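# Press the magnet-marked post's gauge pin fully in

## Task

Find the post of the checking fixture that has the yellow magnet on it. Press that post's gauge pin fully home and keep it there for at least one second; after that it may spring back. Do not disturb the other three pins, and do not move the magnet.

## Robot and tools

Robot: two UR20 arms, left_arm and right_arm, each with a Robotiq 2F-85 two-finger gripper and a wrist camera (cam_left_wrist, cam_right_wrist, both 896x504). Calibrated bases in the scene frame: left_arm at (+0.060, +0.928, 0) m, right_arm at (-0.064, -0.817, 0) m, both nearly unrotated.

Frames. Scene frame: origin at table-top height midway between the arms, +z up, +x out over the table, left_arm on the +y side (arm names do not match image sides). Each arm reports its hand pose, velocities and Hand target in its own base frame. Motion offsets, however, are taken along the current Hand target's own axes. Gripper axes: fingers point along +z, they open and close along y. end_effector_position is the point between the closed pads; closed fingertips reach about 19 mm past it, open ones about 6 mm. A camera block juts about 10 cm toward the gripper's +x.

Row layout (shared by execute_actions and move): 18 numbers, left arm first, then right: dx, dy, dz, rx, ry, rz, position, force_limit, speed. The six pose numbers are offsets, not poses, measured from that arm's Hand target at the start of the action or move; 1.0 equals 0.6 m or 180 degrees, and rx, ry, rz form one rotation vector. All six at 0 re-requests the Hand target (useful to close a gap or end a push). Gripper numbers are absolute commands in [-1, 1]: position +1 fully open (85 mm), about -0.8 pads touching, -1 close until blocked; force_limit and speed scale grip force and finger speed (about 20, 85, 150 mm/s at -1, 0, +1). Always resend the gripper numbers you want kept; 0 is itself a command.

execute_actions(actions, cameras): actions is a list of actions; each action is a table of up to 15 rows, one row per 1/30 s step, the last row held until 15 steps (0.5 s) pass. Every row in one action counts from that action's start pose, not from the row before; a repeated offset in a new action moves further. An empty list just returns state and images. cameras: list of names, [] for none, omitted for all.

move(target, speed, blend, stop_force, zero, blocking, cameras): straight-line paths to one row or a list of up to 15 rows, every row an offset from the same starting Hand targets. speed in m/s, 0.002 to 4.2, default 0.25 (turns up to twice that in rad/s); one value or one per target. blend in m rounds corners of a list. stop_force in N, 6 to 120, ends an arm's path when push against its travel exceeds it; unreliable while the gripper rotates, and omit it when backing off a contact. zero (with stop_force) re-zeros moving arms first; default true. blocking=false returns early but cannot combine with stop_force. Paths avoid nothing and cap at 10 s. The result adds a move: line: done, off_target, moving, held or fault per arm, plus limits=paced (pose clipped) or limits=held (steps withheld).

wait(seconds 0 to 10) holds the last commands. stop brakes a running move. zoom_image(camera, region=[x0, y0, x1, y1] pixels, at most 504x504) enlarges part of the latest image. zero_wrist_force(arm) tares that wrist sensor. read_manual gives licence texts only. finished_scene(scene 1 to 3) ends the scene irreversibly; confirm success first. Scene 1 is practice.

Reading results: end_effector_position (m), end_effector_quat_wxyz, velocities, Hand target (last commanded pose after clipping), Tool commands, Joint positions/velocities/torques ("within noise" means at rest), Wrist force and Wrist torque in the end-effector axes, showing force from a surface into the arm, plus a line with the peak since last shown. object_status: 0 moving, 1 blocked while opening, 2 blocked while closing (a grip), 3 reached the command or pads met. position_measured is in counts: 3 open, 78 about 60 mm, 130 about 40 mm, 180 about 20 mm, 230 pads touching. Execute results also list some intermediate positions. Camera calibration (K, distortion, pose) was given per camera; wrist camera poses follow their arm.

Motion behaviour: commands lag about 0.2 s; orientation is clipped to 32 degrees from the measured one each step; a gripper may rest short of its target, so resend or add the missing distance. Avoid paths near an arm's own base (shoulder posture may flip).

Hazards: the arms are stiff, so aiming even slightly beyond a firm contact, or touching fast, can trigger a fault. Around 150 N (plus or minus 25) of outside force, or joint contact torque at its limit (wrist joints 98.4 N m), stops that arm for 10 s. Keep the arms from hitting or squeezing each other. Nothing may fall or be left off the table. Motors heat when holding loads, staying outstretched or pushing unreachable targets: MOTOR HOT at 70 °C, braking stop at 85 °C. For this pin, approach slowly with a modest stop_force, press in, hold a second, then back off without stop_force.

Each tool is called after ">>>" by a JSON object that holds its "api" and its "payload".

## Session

>>> {"api": "execute_actions", "payload": {"actions": []}}

Scene clock: 0.00 s.
left_arm: end_effector_position=(+1.6020, +0.5513, +0.3701) position_measured=3 object_status=3 end_effector_quat_wxyz=(-0.049, +0.940, +0.190, +0.279) | right_arm: end_effector_position=(+0.4481, +0.4679, +0.3319) position_measured=3 object_status=3 end_effector_quat_wxyz=(-0.272, +0.502, +0.649, +0.503)
Joint positions: left_arm=[0.193 -0.686 0.985 -2.439 -1.472 -3.319] | right_arm=[4.007 -1.969 -2.772 1.193 2.076 2.519]
Joint velocities: within noise
Joint torques (N m): no reading
Motor temperatures (°C): left_arm=[24 35 26 38 34 34] | right_arm=[28 35 36 37 34 38]
Wrist force (N): no reading
Wrist torque (N m): no reading
Wrist force, peak (N): no reading
Hand target: left_arm +1.6020, +0.5513, +0.3701; -0.049, +0.940, +0.190, +0.279 | right_arm +0.4481, +0.4679, +0.3319; -0.272, +0.502, +0.649, +0.503
Tool commands: left_gripper/position=+1.0 left_gripper/force_limit=+1.0 left_gripper/speed=+1.0 right_gripper/position=+1.0 right_gripper/force_limit=+1.0 right_gripper/speed=+1.0
camera_calibration:
cam_left_wrist: T_world_to_cam=[[0.280319, -0.958405, -0.0536817, 0.116011], [-0.933413, -0.259108, -0.248199, 1.75322], [0.223966, 0.119682, -0.967221, 0.0591923], [0, 0, 0, 1]] pos_world=[1.5907, 0.558373, 0.498626]
cam_right_wrist: T_world_to_cam=[[0.956613, -0.13676, 0.257272, -0.433465], [0.120637, -0.61784, -0.776995, 0.502422], [0.265214, 0.774319, -0.574535, -0.162484], [0, 0, 0, 1]] pos_world=[0.39714, 0.37695, 0.408545]

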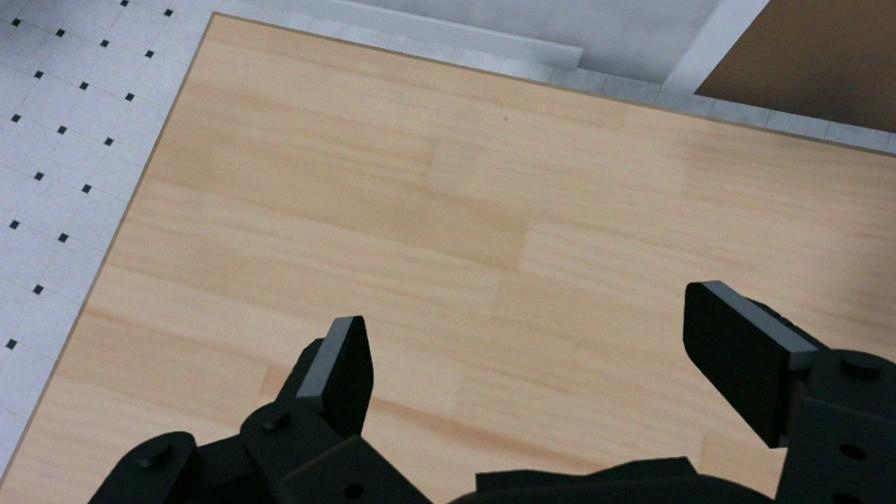

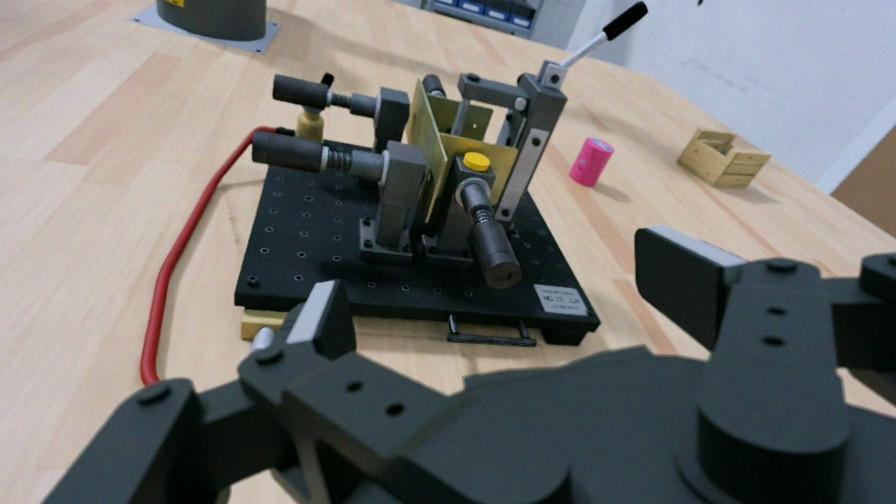

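>>> {"api": "zoom_image", "payload": {"camera": "cam_right_wrist", "region": [380, 120, 620, 350]}}

Scaled by 2.100 from the camera's 896x504 image, which has a finer 1280x720 frame.

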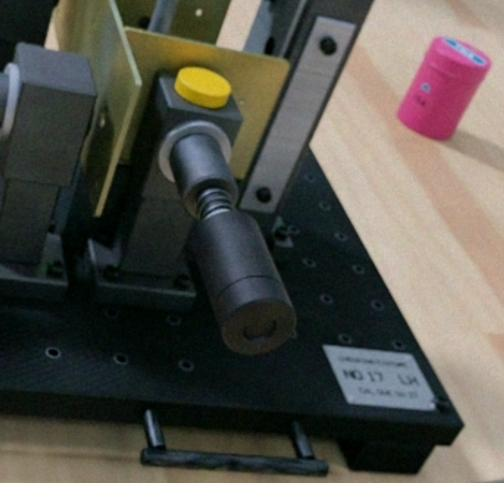

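>>> {"api": "move", "payload": {"target": [0,0,0,0,0,0,1,1,1,-0.2015,0.0822,0.3657,0.0626,-0.0138,0.108,-1,1,0], "speed": 0.2, "cameras": ["cam_right_wrist"]}}

>>> {"api": "zoom_image", "payload": {"camera": "cam_right_wrist", "region": [330, 40, 650, 300]}}

Scene clock: 3.30 s.
left_arm: end_effector_position=(+1.6020, +0.5513, +0.3701) position_measured=3 object_status=3 end_effector_quat_wxyz=(-0.049, +0.940, +0.190, +0.279) | right_arm: end_effector_position=(+0.5691, +0.6247, +0.1709) position_measured=232 object_status=3 end_effector_quat_wxyz=(-0.386, +0.586, +0.607, +0.373)
Joint positions: left_arm=[0.193 -0.686 0.985 -2.439 -1.472 -3.319] | right_arm=[3.954 -2.245 -2.461 0.978 2.273 2.736]
Joint velocities: within noise
Joint torques (N m): left_arm=[2.34 -277.58 -103.28 -11.37 1.47 0.04] | right_arm=[-23.48 115.52 27.62 4.36 7.25 5.36]
Motor temperatures (°C): left_arm=[24 35 26 38 34 34] | right_arm=[28 35 36 37 34 38]
Wrist force (N): left_arm=[0.3 0.2 -0.3] | right_arm=[-0.6 1.1 -0.2]
Wrist torque (N m): left_arm=[0.04 -0.04 0.00] | right_arm=[0.14 0.42 -0.27]
Wrist force, peak (N): left_arm=[0.7 -0.5 -0.3] | right_arm=[-1.7 2.6 1.9]
Hand target: left_arm +1.6020, +0.5513, +0.3701; -0.049, +0.940, +0.190, +0.279 | right_arm +0.5691, +0.6248, +0.1708; -0.386, +0.586, +0.607, +0.373
Off the commanded pose: left_arm 0.000 m, 0 deg | right_arm 0.000 m, 0 deg.
move: done
camera_calibration:
cam_right_wrist: T_world_to_cam=[[0.987992, -0.0987302, -0.118848, -0.463529], [-0.15438, -0.662, -0.733432, 0.636267], [-0.00626534, 0.742972, -0.669293, -0.218192], [0, 0, 0, 1]] pos_world=[0.554823, 0.537555, 0.265535]
Images, in order (width x height): cam_right_wrist 896x504.

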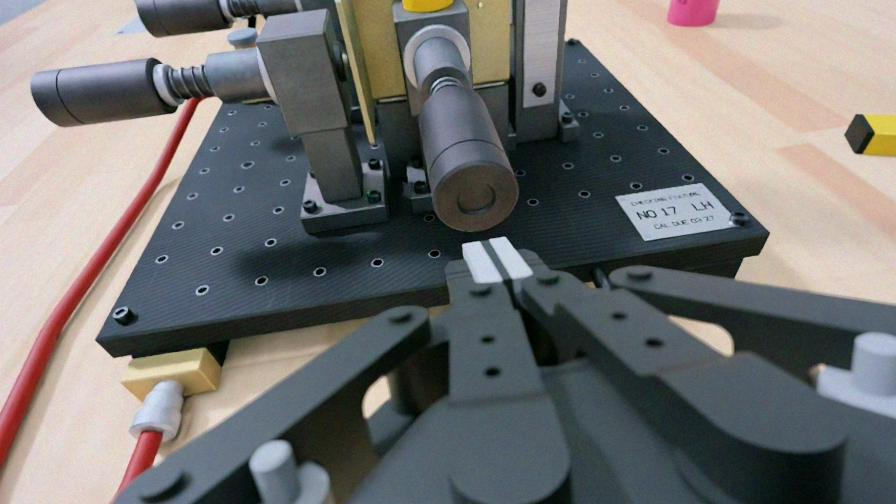

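Scaled by 1.575 from the camera's 896x504 image, which has a finer 1280x720 frame.

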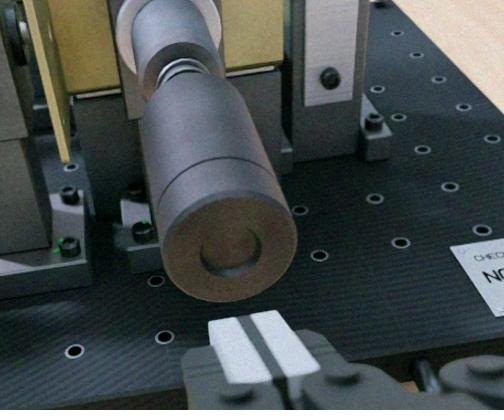

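>>> {"api": "move", "payload": {"target": [[0,0,0,0,0,0,1,1,1,0.0197,0.0078,0.0423,0,0,0,-1,1,0],[0,0,0,0,0,0,1,1,1,0.0528,0.0078,0.1134,0,0,0,-1,1,0]], "speed": [0.06,0.012], "stop_force": 40, "cameras": ["cam_right_wrist"]}}

>>> {"api": "zoom_image", "payload": {"camera": "cam_right_wrist", "region": [370, 10, 610, 280]}}

Scene clock: 10.13 s.
left_arm: end_effector_position=(+1.6020, +0.5513, +0.3701) position_measured=3 object_status=3 end_effector_quat_wxyz=(-0.049, +0.940, +0.190, +0.279) | right_arm: end_effector_position=(+0.5719, +0.6809, +0.1707) position_measured=232 object_status=3 end_effector_quat_wxyz=(-0.386, +0.586, +0.607, +0.373)
Joint positions: left_arm=[0.193 -0.686 0.985 -2.439 -1.472 -3.319] | right_arm=[4.009 -2.251 -2.411 0.958 2.227 2.774]
Joint velocities: within noise
Joint torques (N m): left_arm=[4.41 -282.83 -110.97 -11.65 3.3 1.37] | right_arm=[10.47 150.82 22.67 10.03 9.12 -7.03]
Motor temperatures (°C): left_arm=[24 35 26 38 34 34] | right_arm=[28 35 36 37 34 38]
Wrist force (N): left_arm=[0.3 -0.1 0.2] | right_arm=[-10.4 3.8 -45.7]
Wrist torque (N m): left_arm=[0.00 -0.03 0.00] | right_arm=[-0.22 0.62 -0.17]
Wrist force, peak (N): left_arm=[0.7 -0.2 -0.2] | right_arm=[-25.7 2.0 -95.3]
Hand target: left_arm +1.6020, +0.5513, +0.3701; -0.049, +0.940, +0.190, +0.279 | right_arm +0.5719, +0.6809, +0.1707; -0.386, +0.586, +0.607, +0.373 (not the last commanded pose)
Off the commanded pose: left_arm 0.000 m, 0 deg | right_arm 0.019 m, 0 deg.
move: contact (right_arm); path passed 1 of 2 targets
camera_calibration:
cam_right_wrist: T_world_to_cam=[[0.987974, -0.0987398, -0.118988, -0.460816], [-0.15449, -0.662053, -0.733362, 0.673846], [-0.00636434, 0.742924, -0.669345, -0.259965], [0, 0, 0, 1]] pos_world=[0.557722, 0.593755, 0.265335]
Images, in order (width x height): cam_right_wrist 896x504.

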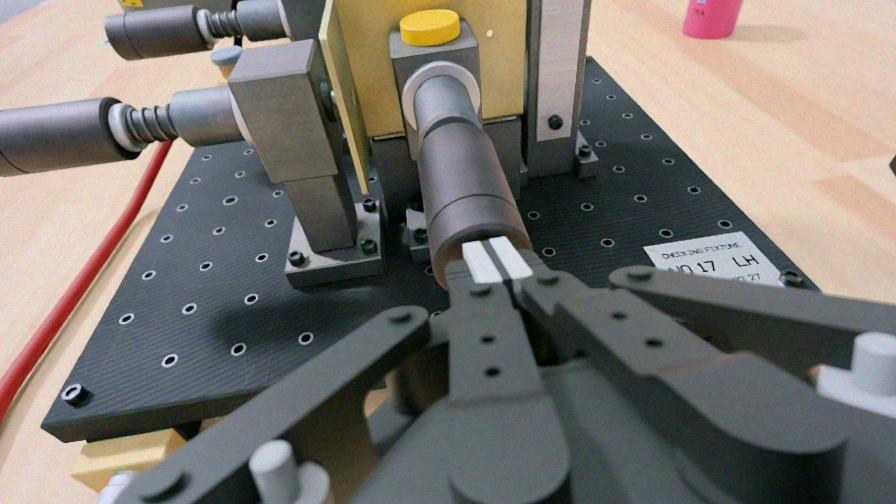

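Scaled by 1.867 from the camera's 896x504 image, which has a finer 1280x720 frame.

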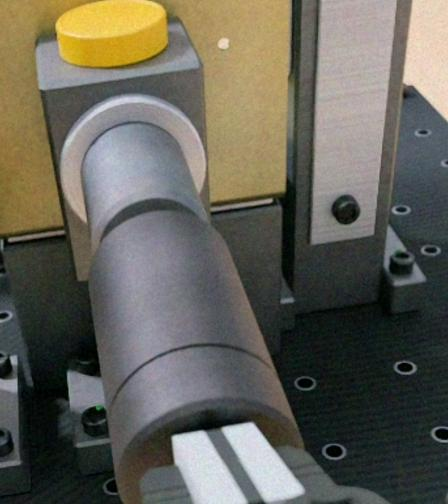

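>>> {"api": "move", "payload": {"target": [0,0,0,0,0,0,1,1,1,0.0021,0,0.0045,0,0,0,-1,1,0], "speed": 0.004, "stop_force": 12, "cameras": []}}

>>> {"api": "wait", "payload": {"seconds": 1.2, "cameras": ["cam_right_wrist"]}}

>>> {"api": "zoom_image", "payload": {"camera": "cam_right_wrist", "region": [380, 30, 530, 180]}}

Scene clock: 11.10 s.
left_arm: end_effector_position=(+1.6020, +0.5513, +0.3701) position_measured=3 object_status=3 end_effector_quat_wxyz=(-0.049, +0.940, +0.190, +0.279) | right_arm: end_effector_position=(+0.5718, +0.6810, +0.1707) position_measured=232 object_status=3 end_effector_quat_wxyz=(-0.386, +0.586, +0.607, +0.373)
Joint positions: left_arm=[0.193 -0.686 0.985 -2.439 -1.472 -3.319] | right_arm=[4.009 -2.251 -2.411 0.958 2.227 2.774]
Joint velocities: within noise
Joint torques (N m): left_arm=[4.42 -285.37 -113.11 -11.39 4.07 2.12] | right_arm=[27.53 151.82 34.38 5.32 9.31 1.38]
Motor temperatures (°C): left_arm=[24 35 26 38 34 34] | right_arm=[28 35 36 37 34 38]
Wrist force (N): left_arm=[0.6 0.0 -0.2] | right_arm=[-16.3 5.1 -66.9]
Wrist torque (N m): left_arm=[0.01 -0.09 0.00] | right_arm=[-0.24 0.56 -0.15]
Wrist force, peak (N): left_arm=[0.7 -0.2 -0.3] | right_arm=[-16.7 5.8 -68.3]
Hand target: left_arm +1.6020, +0.5513, +0.3701; -0.049, +0.940, +0.190, +0.279 | right_arm +0.5718, +0.6810, +0.1707; -0.386, +0.586, +0.607, +0.373 (not the last commanded pose)
Off the commanded pose: left_arm 0.000 m, 0 deg | right_arm 0.003 m, 0 deg.
move: contact (right_arm)
No camera images: "cameras" was empty.

Scene clock: 12.30 s.
left_arm: end_effector_position=(+1.6020, +0.5513, +0.3701) position_measured=3 object_status=3 end_effector_quat_wxyz=(-0.049, +0.940, +0.190, +0.279) | right_arm: end_effector_position=(+0.5718, +0.6810, +0.1707) position_measured=232 object_status=3 end_effector_quat_wxyz=(-0.386, +0.586, +0.607, +0.373)
Joint positions: left_arm=[0.193 -0.686 0.985 -2.439 -1.472 -3.319] | right_arm=[4.009 -2.251 -2.411 0.958 2.227 2.774]
Joint velocities: within noise
Joint torques (N m): left_arm=[5.21 -283.19 -112.24 -10.95 4.46 1.08] | right_arm=[25.36 148.97 30 4.06 11.32 -1.52]
Motor temperatures (°C): left_arm=[24 35 26 38 34 34] | right_arm=[28 35 36 37 34 38]
Wrist force (N): left_arm=[0.5 -0.2 -0.2] | right_arm=[-13.8 7.1 -59.4]
Wrist torque (N m): left_arm=[-0.02 -0.07 -0.01] | right_arm=[-0.32 0.56 -0.13]
Wrist force, peak (N): left_arm=[0.4 -0.5 -0.2] | right_arm=[-16.5 4.8 -66.9]
Hand target: left_arm +1.6020, +0.5513, +0.3701; -0.049, +0.940, +0.190, +0.279 | right_arm +0.5718, +0.6810, +0.1707; -0.386, +0.586, +0.607, +0.373 (not the last commanded pose)
Tool commands: left_gripper/position=+1.0 left_gripper/force_limit=+1.0 left_gripper/speed=+1.0 right_gripper/position=-1.0 right_gripper/force_limit=+1.0 right_gripper/speed=+0.0
Off the commanded pose: left_arm 0.000 m, 0 deg | right_arm 0.003 m, 0 deg.
wait: 1.20 s; at rest by 0.17 s
camera_calibration:
cam_right_wrist: T_world_to_cam=[[0.987988, -0.0985923, -0.11899, -0.460802], [-0.154393, -0.662022, -0.73341, 0.673837], [-0.00646511, 0.742971, -0.669292, -0.260026], [0, 0, 0, 1]] pos_world=[0.557622, 0.593855, 0.265335]
Images, in order (width x height): cam_right_wrist 896x504.

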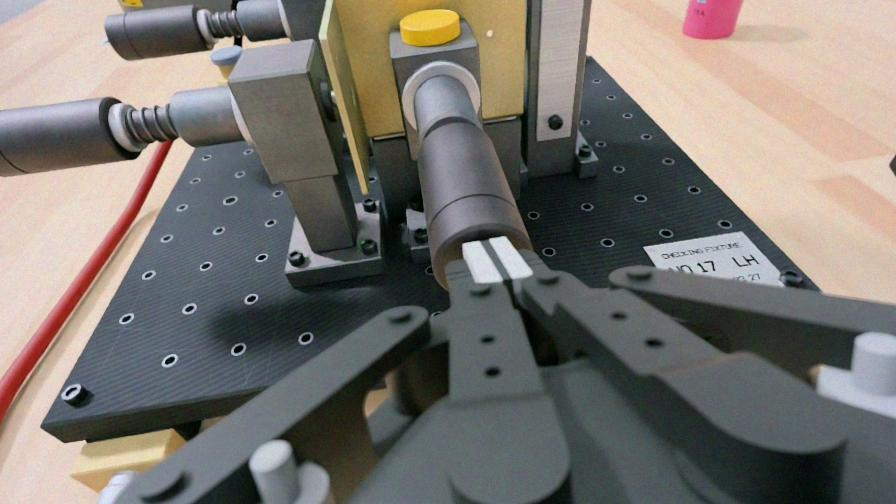

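Scaled by 3.360 from the camera's 896x504 image, which has a finer 1280x720 frame.

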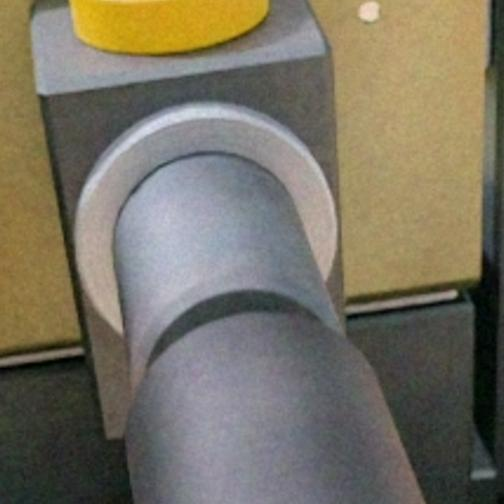

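>>> {"api": "move", "payload": {"target": [0,0,0,0,0,0,1,1,1,-0.0352,0,-0.0755,0,0,0,-1,1,0], "speed": 0.06, "cameras": ["cam_right_wrist"]}}

>>> {"api": "finished_scene", "payload": {"scene": 2}}

Scene clock: 13.67 s.
left_arm: end_effector_position=(+1.6020, +0.5513, +0.3701) position_measured=3 object_status=3 end_effector_quat_wxyz=(-0.049, +0.940, +0.190, +0.279) | right_arm: end_effector_position=(+0.5735, +0.6312, +0.1708) position_measured=232 object_status=3 end_effector_quat_wxyz=(-0.386, +0.586, +0.607, +0.373)
Joint positions: left_arm=[0.193 -0.686 0.985 -2.439 -1.472 -3.319] | right_arm=[3.956 -2.246 -2.451 0.968 2.271 2.737]
Joint velocities: within noise
Joint torques (N m): left_arm=[6.41 -286.19 -113.69 -11.41 4.51 2.24] | right_arm=[-13.32 166.61 -4.95 14.22 7.86 -7.59]
Motor temperatures (°C): left_arm=[24 35 26 38 34 34] | right_arm=[28 35 36 37 34 38]
Wrist force (N): left_arm=[0.3 -0.3 0.1] | right_arm=[-0.2 1.0 0.2]
Wrist torque (N m): left_arm=[-0.04 -0.05 -0.01] | right_arm=[0.10 0.36 -0.26]
Wrist force, peak (N): left_arm=[0.7 -0.1 0.1] | right_arm=[-13.8 7.1 -59.8]
Hand target: left_arm +1.6020, +0.5513, +0.3701; -0.049, +0.940, +0.190, +0.279 | right_arm +0.5735, +0.6310, +0.1708; -0.386, +0.586, +0.607, +0.373
Off the commanded pose: left_arm 0.000 m, 0 deg | right_arm 0.000 m, 0 deg.
move: done
camera_calibration:
cam_right_wrist: T_world_to_cam=[[0.987988, -0.0985923, -0.11899, -0.467491], [-0.154393, -0.662022, -0.73341, 0.641147], [-0.00646511, 0.742971, -0.669292, -0.223014], [0, 0, 0, 1]] pos_world=[0.559422, 0.544055, 0.265335]
Images, in order (width x height): cam_right_wrist 896x504.

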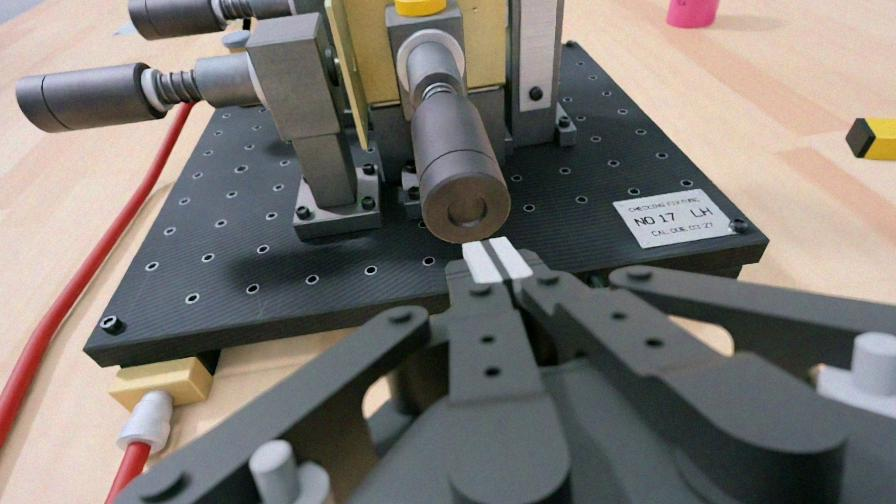

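The scene is finished: the task was done.


## Next scene

The same job, from a new start.

>>> {"api": "execute_actions", "payload": {"actions": []}}

Scene clock: 0.00 s.
left_arm: end_effector_position=(+0.3071, -0.4220, +0.1602) position_measured=3 object_status=3 end_effector_quat_wxyz=(+0.066, +0.956, -0.074, +0.275) | right_arm: end_effector_position=(+0.4900, -0.3027, +0.2369) position_measured=3 object_status=3 end_effector_quat_wxyz=(+0.548, -0.467, -0.511, -0.471)
Joint positions: left_arm=[-1.763 -1.739 2.857 -2.766 -1.003 1.555] | right_arm=[2.511 -2.074 -2.06 -2.212 2.389 -0.015]
Joint velocities: within noise
Joint torques (N m): no reading
Motor temperatures (°C): left_arm=[24 35 26 38 34 33] | right_arm=[28 35 35 36 33 38]
Wrist force (N): no reading
Wrist torque (N m): no reading
Wrist force, peak (N): no reading
Hand target: left_arm +0.3071, -0.4220, +0.1602; +0.066, +0.956, -0.074, +0.275 | right_arm +0.4900, -0.3027, +0.2369; +0.548, -0.467, -0.511, -0.471
Tool commands: left_gripper/position=+1.0 left_gripper/force_limit=+1.0 left_gripper/speed=+1.0 right_gripper/position=+1.0 right_gripper/force_limit=+1.0 right_gripper/speed=+1.0
camera_calibration:
cam_left_wrist: T_world_to_cam=[[-0.285835, -0.958093, 0.0188626, -0.30276], [-0.929607, 0.27245, -0.248197, 0.463413], [0.232657, -0.0884782, -0.968526, 0.172428], [0, 0, 0, 1]] pos_world=[0.304136, -0.401073, 0.28773]
cam_right_wrist: T_world_to_cam=[[0.978979, 0.0562001, -0.196068, -0.399553], [-0.174505, -0.266853, -0.947807, 0.238768], [-0.105588, 0.962097, -0.251436, 0.530477], [0, 0, 0, 1]] pos_world=[0.488832, -0.424199, 0.281347]

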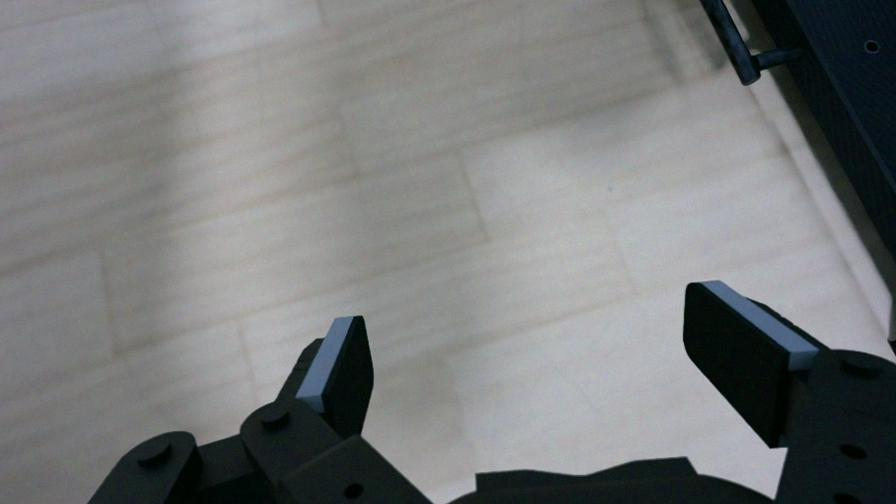

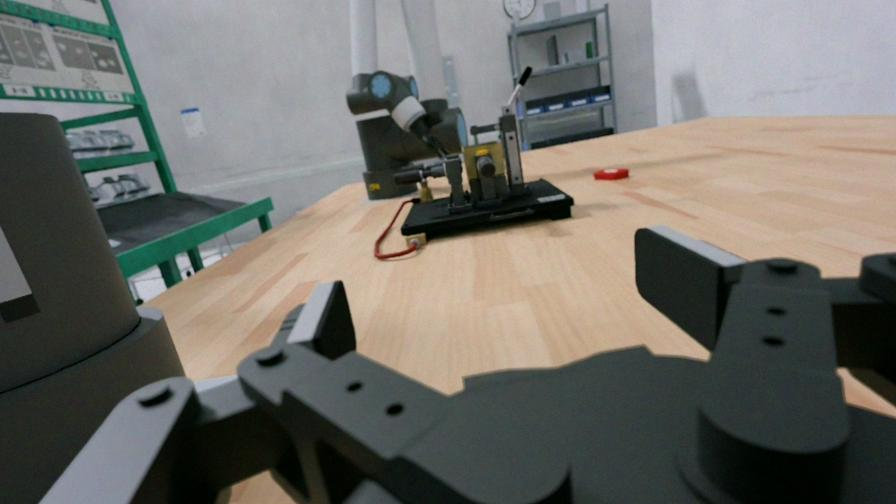

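>>> {"api": "zoom_image", "payload": {"camera": "cam_right_wrist", "region": [360, 50, 620, 270]}}

Scaled by 1.938 from the camera's 896x504 image, which has a finer 1280x720 frame.

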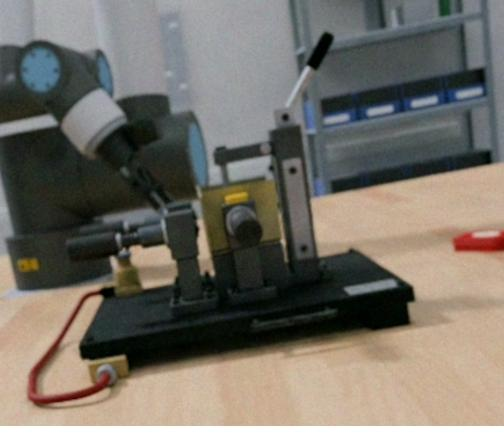

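>>> {"api": "move", "payload": {"target": [0,0,0,0,0,0,1,1,1,0.26,0.171,0.662,0,-0.111,0,-1,1,0], "speed": 0.3, "cameras": ["cam_right_wrist"]}}

>>> {"api": "zoom_image", "payload": {"camera": "cam_right_wrist", "region": [280, 20, 620, 270]}}

Scene clock: 3.30 s.
left_arm: end_effector_position=(+0.3071, -0.4220, +0.1602) position_measured=3 object_status=3 end_effector_quat_wxyz=(+0.066, +0.956, -0.074, +0.275) | right_arm: end_effector_position=(+0.5495, +0.0976, +0.4065) position_measured=232 object_status=3 end_effector_quat_wxyz=(-0.451, +0.541, +0.598, +0.383)
Joint positions: left_arm=[-1.763 -1.739 2.857 -2.766 -1.003 1.555] | right_arm=[3.109 -1.503 -2.423 -1.265 2.796 1.098]
Joint velocities: within noise
Joint torques (N m): left_arm=[6.56 -13.86 -56.3 -9.05 3.71 -1.25] | right_arm=[21.83 70.43 64.28 13.05 1.1 5.43]
Motor temperatures (°C): left_arm=[24 35 26 38 34 33] | right_arm=[28 35 35 36 33 38]
Wrist force (N): left_arm=[-0.1 0.1 -0.3] | right_arm=[0.5 0.2 1.4]
Wrist torque (N m): left_arm=[0.03 0.02 0.00] | right_arm=[0.45 0.07 -0.13]
Wrist force, peak (N): left_arm=[0.1 -0.4 -0.4] | right_arm=[2.5 0.3 4.1]
Hand target: left_arm +0.3071, -0.4220, +0.1602; +0.066, +0.956, -0.074, +0.275 | right_arm +0.5495, +0.0977, +0.4065; -0.451, +0.541, +0.598, +0.383
Off the commanded pose: left_arm 0.000 m, 0 deg | right_arm 0.000 m, 0 deg.
move: done
camera_calibration:
cam_right_wrist: T_world_to_cam=[[0.986387, 0.00378484, -0.164395, -0.458884], [-0.132347, -0.57506, -0.807336, 0.466608], [-0.0975926, 0.818103, -0.566731, 0.33208], [0, 0, 0, 1]] pos_world=[0.5468, -0.00161197, 0.489471]
Images, in order (width x height): cam_right_wrist 896x504.

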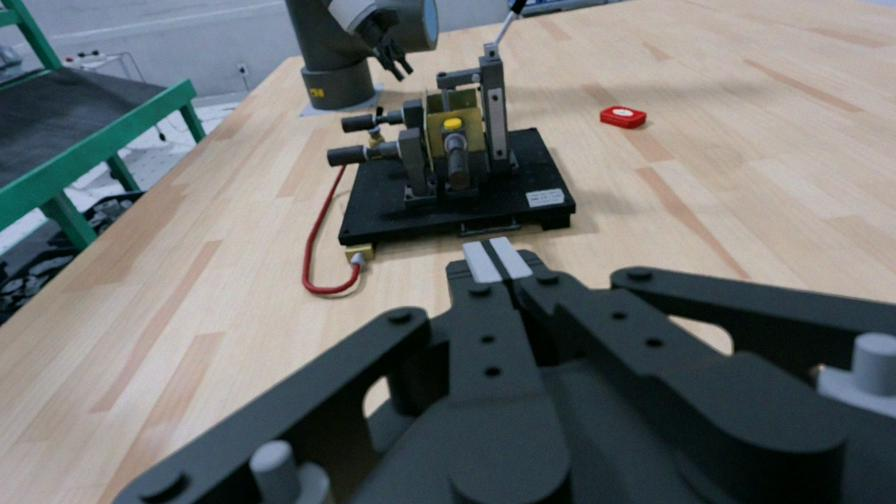

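Scaled by 1.482 from the camera's 896x504 image, which has a finer 1280x720 frame.

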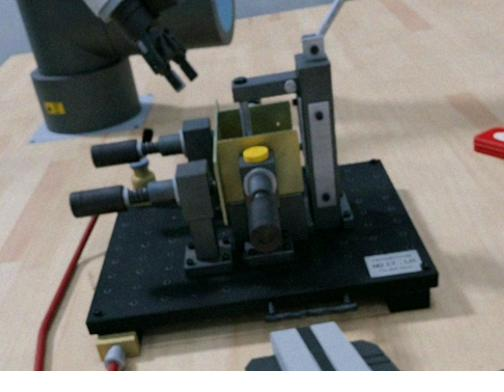

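>>> {"api": "move", "payload": {"target": [0,0,0,0,0,0,1,1,1,-0.1233,0.0552,0.914,-0.0344,-0.0412,0.0032,-1,1,0], "speed": 0.3, "cameras": ["cam_right_wrist"]}}

>>> {"api": "zoom_image", "payload": {"camera": "cam_right_wrist", "region": [330, 40, 650, 300]}}

Scene clock: 7.93 s.
left_arm: end_effector_position=(+0.3071, -0.4220, +0.1602) position_measured=3 object_status=3 end_effector_quat_wxyz=(+0.066, +0.956, -0.074, +0.275) | right_arm: end_effector_position=(+0.5143, +0.5976, +0.1700) position_measured=232 object_status=3 end_effector_quat_wxyz=(-0.383, +0.591, +0.602, +0.376)
Joint positions: left_arm=[-1.763 -1.739 2.857 -2.766 -1.003 1.555] | right_arm=[3.998 -2.257 -2.551 1.105 2.221 2.778]
Joint velocities: within noise
Joint torques (N m): left_arm=[10.37 -4.83 -58.73 -7.98 3.35 -0.48] | right_arm=[20.03 108.15 20.33 13.74 -2.06 6.85]
Motor temperatures (°C): left_arm=[24 35 26 38 34 33] | right_arm=[28 35 35 36 33 38]
Wrist force (N): left_arm=[0.0 -0.2 -0.3] | right_arm=[-0.1 0.3 1.1]
Wrist torque (N m): left_arm=[-0.03 0.00 0.00] | right_arm=[0.22 0.08 -0.01]
Wrist force, peak (N): left_arm=[0.2 -0.3 -0.4] | right_arm=[-0.4 0.4 4.5]
Hand target: left_arm +0.3071, -0.4220, +0.1602; +0.066, +0.956, -0.074, +0.275 | right_arm +0.5143, +0.5978, +0.1699; -0.383, +0.591, +0.602, +0.376
Off the commanded pose: left_arm 0.000 m, 0 deg | right_arm 0.000 m, 0 deg.
move: done
camera_calibration:
cam_right_wrist: T_world_to_cam=[[0.986176, -0.115561, -0.118756, -0.401267], [-0.165577, -0.659344, -0.733383, 0.613399], [0.00644958, 0.742907, -0.669363, -0.205521], [0, 0, 0, 1]] pos_world=[0.49861, 0.510753, 0.264635]
Images, in order (width x height): cam_right_wrist 896x504.

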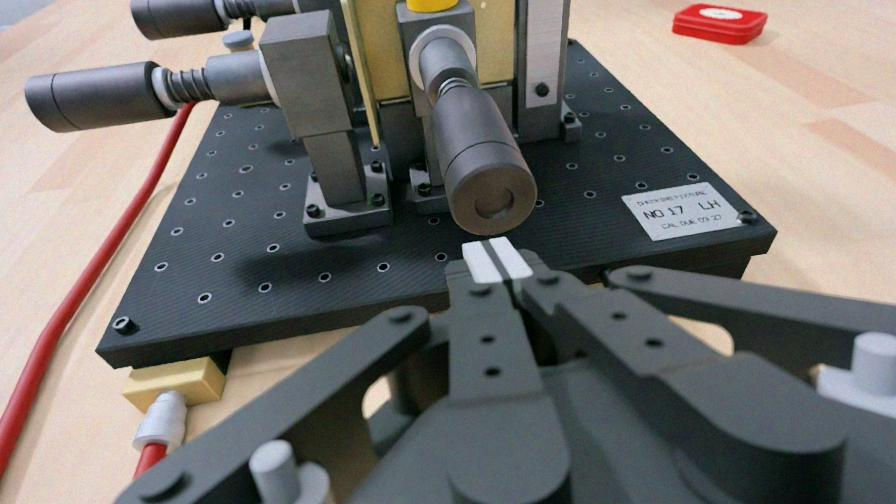

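Scaled by 1.575 from the camera's 896x504 image, which has a finer 1280x720 frame.

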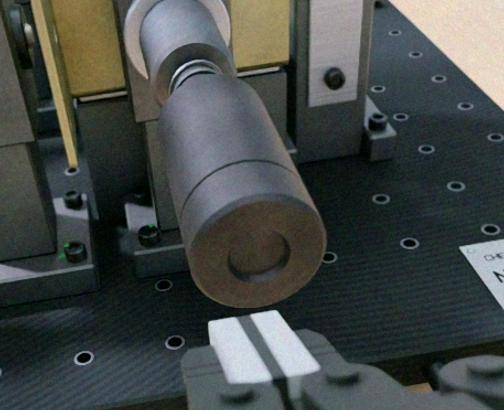

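>>> {"api": "move", "payload": {"target": [[0,0,0,0,0,0,1,1,1,0.0226,0.0178,0.0446,0,0,0,-1,1,0],[0,0,0,0,0,0,1,1,1,0.0339,0.0178,0.0688,0,0,0,-1,1,0],[0,0,0,0,0,0,1,1,1,0.0466,0.0178,0.096,0,0,0,-1,1,0]], "speed": [0.06,0.025,0.006], "stop_force": 40, "cameras": ["cam_right_wrist"]}}

>>> {"api": "zoom_image", "payload": {"camera": "cam_right_wrist", "region": [370, 10, 610, 280]}}

Scene clock: 12.00 s.
left_arm: end_effector_position=(+0.3071, -0.4220, +0.1602) position_measured=3 object_status=3 end_effector_quat_wxyz=(+0.066, +0.956, -0.074, +0.275) | right_arm: end_effector_position=(+0.5241, +0.6490, +0.1709) position_measured=232 object_status=3 end_effector_quat_wxyz=(-0.383, +0.591, +0.602, +0.376)
Joint positions: left_arm=[-1.763 -1.739 2.857 -2.766 -1.003 1.555] | right_arm=[4.042 -2.253 -2.497 1.064 2.184 2.807]
Joint velocities: within noise
Joint torques (N m): left_arm=[11.39 -7.03 -63.95 -7.21 4.44 -1.13] | right_arm=[2.94 118.88 23.84 8.56 6.18 -7.9]
Motor temperatures (°C): left_arm=[24 35 26 38 34 33] | right_arm=[28 35 35 36 33 38]
Wrist force (N): left_arm=[0.1 -0.1 -0.2] | right_arm=[-11.4 -4.8 -45.9]
Wrist torque (N m): left_arm=[-0.02 -0.01 0.00] | right_arm=[0.52 0.13 -0.09]
Wrist force, peak (N): left_arm=[0.5 0.1 -0.3] | right_arm=[-17.4 -4.9 -64.4]
Hand target: left_arm +0.3071, -0.4220, +0.1602; +0.066, +0.956, -0.074, +0.275 | right_arm +0.5241, +0.6489, +0.1709; -0.383, +0.591, +0.602, +0.376 (not the last commanded pose)
Off the commanded pose: left_arm 0.000 m, 0 deg | right_arm 0.013 m, 0 deg.
move: contact (right_arm); path passed 2 of 3 targets
camera_calibration:
cam_right_wrist: T_world_to_cam=[[0.986175, -0.115633, -0.118689, -0.404874], [-0.165575, -0.659332, -0.733394, 0.649501], [0.00654952, 0.742907, -0.669363, -0.243144], [0, 0, 0, 1]] pos_world=[0.50841, 0.562053, 0.265535]
Images, in order (width x height): cam_right_wrist 896x504.

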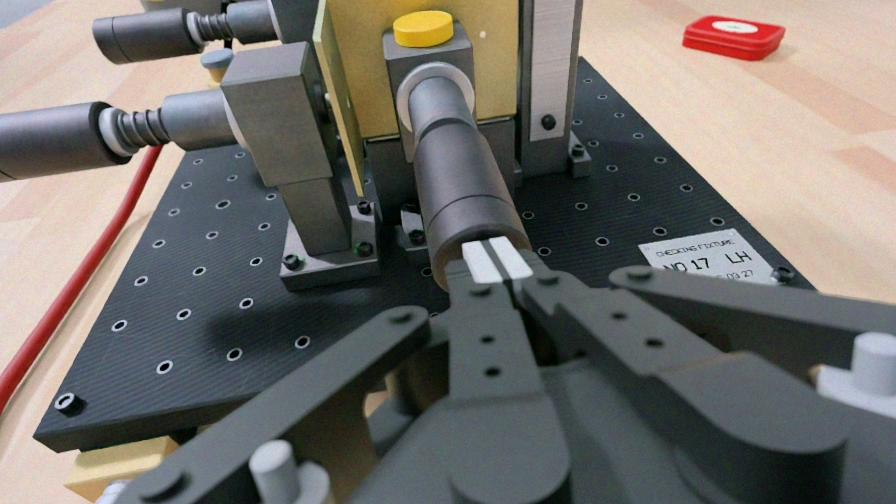

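Scaled by 1.867 from the camera's 896x504 image, which has a finer 1280x720 frame.

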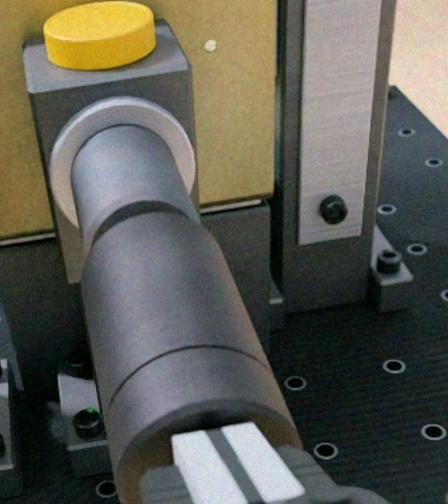

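Seated on the hard stop. Small extra press, then hold.

>>> {"api": "move", "payload": {"target": [0,0,0,0,0,0,1,1,1,0.0021,0,0.0045,0,0,0,-1,1,0], "speed": 0.004, "stop_force": 12, "cameras": []}}

>>> {"api": "wait", "payload": {"seconds": 1.2, "cameras": ["cam_right_wrist"]}}

>>> {"api": "zoom_image", "payload": {"camera": "cam_right_wrist", "region": [370, 30, 530, 180]}}

Scene clock: 12.87 s.
left_arm: end_effector_position=(+0.3071, -0.4220, +0.1602) position_measured=3 object_status=3 end_effector_quat_wxyz=(+0.066, +0.956, -0.074, +0.275) | right_arm: end_effector_position=(+0.5241, +0.6491, +0.1709) position_measured=232 object_status=3 end_effector_quat_wxyz=(-0.383, +0.591, +0.602, +0.376)
Joint positions: left_arm=[-1.763 -1.739 2.857 -2.766 -1.003 1.555] | right_arm=[4.042 -2.253 -2.497 1.064 2.184 2.807]
Joint velocities: within noise
Joint torques (N m): left_arm=[12.1 -1.98 -63.33 -7.31 4.84 -1.26] | right_arm=[15.01 120.89 37.48 5.01 6.35 2.91]
Motor temperatures (°C): left_arm=[24 35 26 38 34 33] | right_arm=[28 35 35 36 33 38]
Wrist force (N): left_arm=[-0.1 0.0 -0.1] | right_arm=[-18.1 -4.7 -69.6]
Wrist torque (N m): left_arm=[0.02 0.02 0.00] | right_arm=[0.47 0.24 -0.09]
Wrist force, peak (N): left_arm=[0.2 -0.1 -0.5] | right_arm=[-19.1 -4.4 -72.1]
Hand target: left_arm +0.3071, -0.4220, +0.1602; +0.066, +0.956, -0.074, +0.275 | right_arm +0.5241, +0.6491, +0.1709; -0.383, +0.591, +0.602, +0.376 (not the last commanded pose)
Off the commanded pose: left_arm 0.000 m, 0 deg | right_arm 0.003 m, 0 deg.
move: contact (right_arm)
No camera images: "cameras" was empty.

Scene clock: 14.07 s.
left_arm: end_effector_position=(+0.3071, -0.4220, +0.1602) position_measured=3 object_status=3 end_effector_quat_wxyz=(+0.066, +0.956, -0.074, +0.275) | right_arm: end_effector_position=(+0.5241, +0.6491, +0.1709) position_measured=232 object_status=3 end_effector_quat_wxyz=(-0.383, +0.591, +0.602, +0.376)
Joint positions: left_arm=[-1.763 -1.739 2.857 -2.766 -1.003 1.555] | right_arm=[4.042 -2.253 -2.497 1.064 2.184 2.807]
Joint velocities: within noise
Joint torques (N m): left_arm=[16.34 -6.49 -66.45 -7.2 3.94 0.11] | right_arm=[17.63 118.18 32.29 8.14 7.54 3.28]
Motor temperatures (°C): left_arm=[24 35 26 38 34 33] | right_arm=[28 35 35 36 33 38]
Wrist force (N): left_arm=[-0.1 -0.1 -0.2] | right_arm=[-16.6 -2.6 -62.0]
Wrist torque (N m): left_arm=[-0.01 0.03 0.00] | right_arm=[0.46 0.22 -0.07]
Wrist force, peak (N): left_arm=[-0.5 -0.1 -0.2] | right_arm=[-18.4 -4.6 -68.5]
Hand target: left_arm +0.3071, -0.4220, +0.1602; +0.066, +0.956, -0.074, +0.275 | right_arm +0.5241, +0.6491, +0.1709; -0.383, +0.591, +0.602, +0.376 (not the last commanded pose)
Tool commands: left_gripper/position=+1.0 left_gripper/force_limit=+1.0 left_gripper/speed=+1.0 right_gripper/position=-1.0 right_gripper/force_limit=+1.0 right_gripper/speed=+0.0
Off the commanded pose: left_arm 0.000 m, 0 deg | right_arm 0.003 m, 0 deg.
wait: 1.20 s; at rest by 0.17 s
camera_calibration:
cam_right_wrist: T_world_to_cam=[[0.986192, -0.115495, -0.118685, -0.40495], [-0.16548, -0.659357, -0.733393, 0.649533], [0.00644774, 0.742906, -0.669365, -0.243165], [0, 0, 0, 1]] pos_world=[0.508411, 0.562153, 0.265535]
Images, in order (width x height): cam_right_wrist 896x504.

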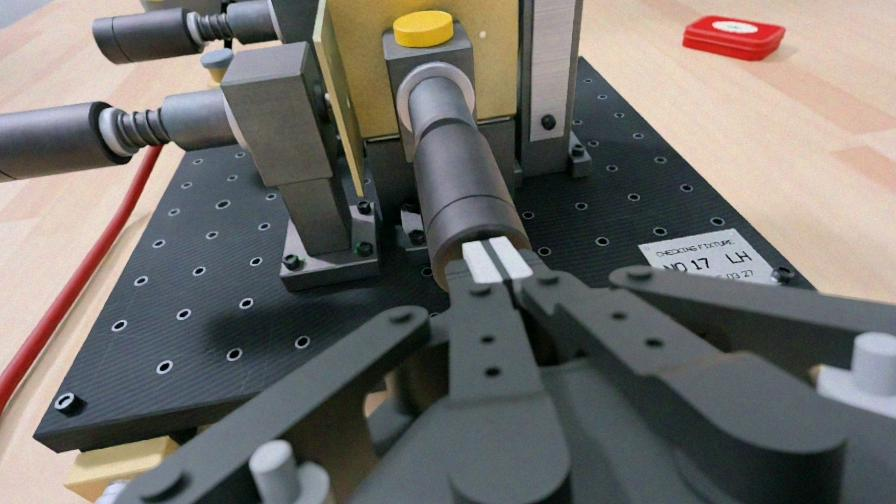

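Scaled by 3.150 from the camera's 896x504 image, which has a finer 1280x720 frame.

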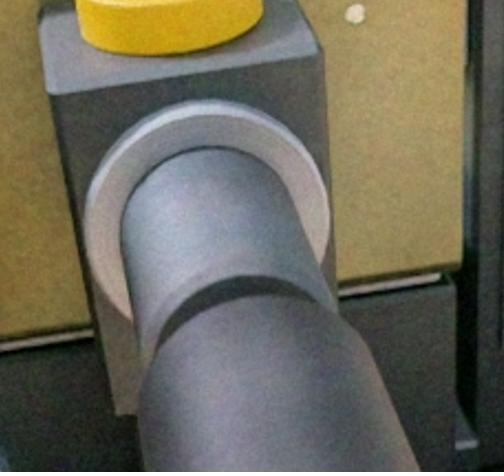

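>>> {"api": "move", "payload": {"target": [0,0,0,0,0,0,1,1,1,-0.0352,0,-0.0755,0,0,0,-1,1,0], "speed": 0.06, "cameras": ["cam_right_wrist"]}}

>>> {"api": "finished_scene", "payload": {"scene": 3}}

Scene clock: 15.40 s.
left_arm: end_effector_position=(+0.3071, -0.4220, +0.1602) position_measured=3 object_status=3 end_effector_quat_wxyz=(+0.066, +0.956, -0.074, +0.275) | right_arm: end_effector_position=(+0.5249, +0.5992, +0.1709) position_measured=232 object_status=3 end_effector_quat_wxyz=(-0.383, +0.591, +0.602, +0.376)
Joint positions: left_arm=[-1.763 -1.739 2.857 -2.766 -1.003 1.555] | right_arm=[3.986 -2.253 -2.537 1.082 2.232 2.77]
Joint velocities: within noise
Joint torques (N m): left_arm=[15.71 -3.92 -65.91 -7.56 3.93 -1.07] | right_arm=[-19.26 158.75 -15.6 13.88 6.43 -5.91]
Motor temperatures (°C): left_arm=[24 35 26 38 34 33] | right_arm=[28 35 35 36 33 38]
Wrist force (N): left_arm=[-0.1 0.0 0.1] | right_arm=[0.0 0.0 1.1]
Wrist torque (N m): left_arm=[0.00 0.03 0.00] | right_arm=[0.17 0.09 0.00]
Wrist force, peak (N): left_arm=[0.0 0.3 -0.4] | right_arm=[-16.5 -2.6 -62.2]
Hand target: left_arm +0.3071, -0.4220, +0.1602; +0.066, +0.956, -0.074, +0.275 | right_arm +0.5249, +0.5991, +0.1709; -0.383, +0.591, +0.602, +0.376
Off the commanded pose: left_arm 0.000 m, 0 deg | right_arm 0.000 m, 0 deg.
move: done
camera_calibration:
cam_right_wrist: T_world_to_cam=[[0.986192, -0.115567, -0.118617, -0.411471], [-0.165478, -0.659345, -0.733404, 0.616825], [0.00654767, 0.742906, -0.669364, -0.206224], [0, 0, 0, 1]] pos_world=[0.509211, 0.512353, 0.265535]
Images, in order (width x height): cam_right_wrist 896x504.

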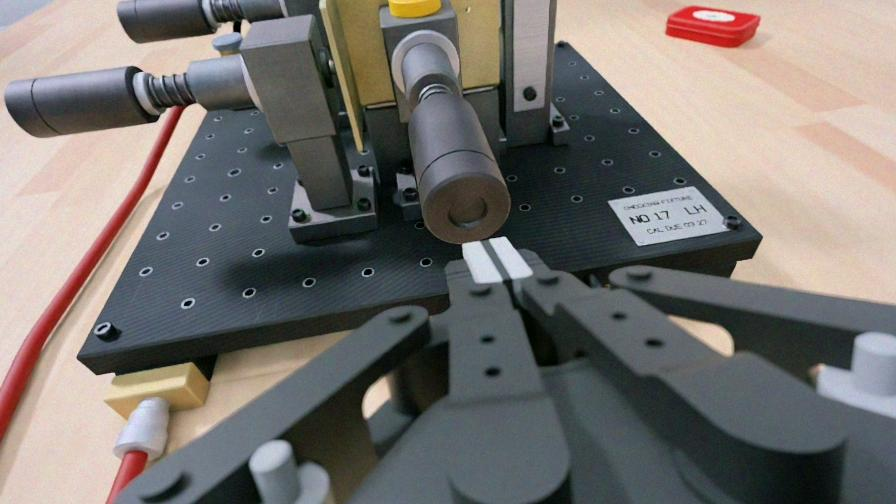

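The scene is finished: the task was done.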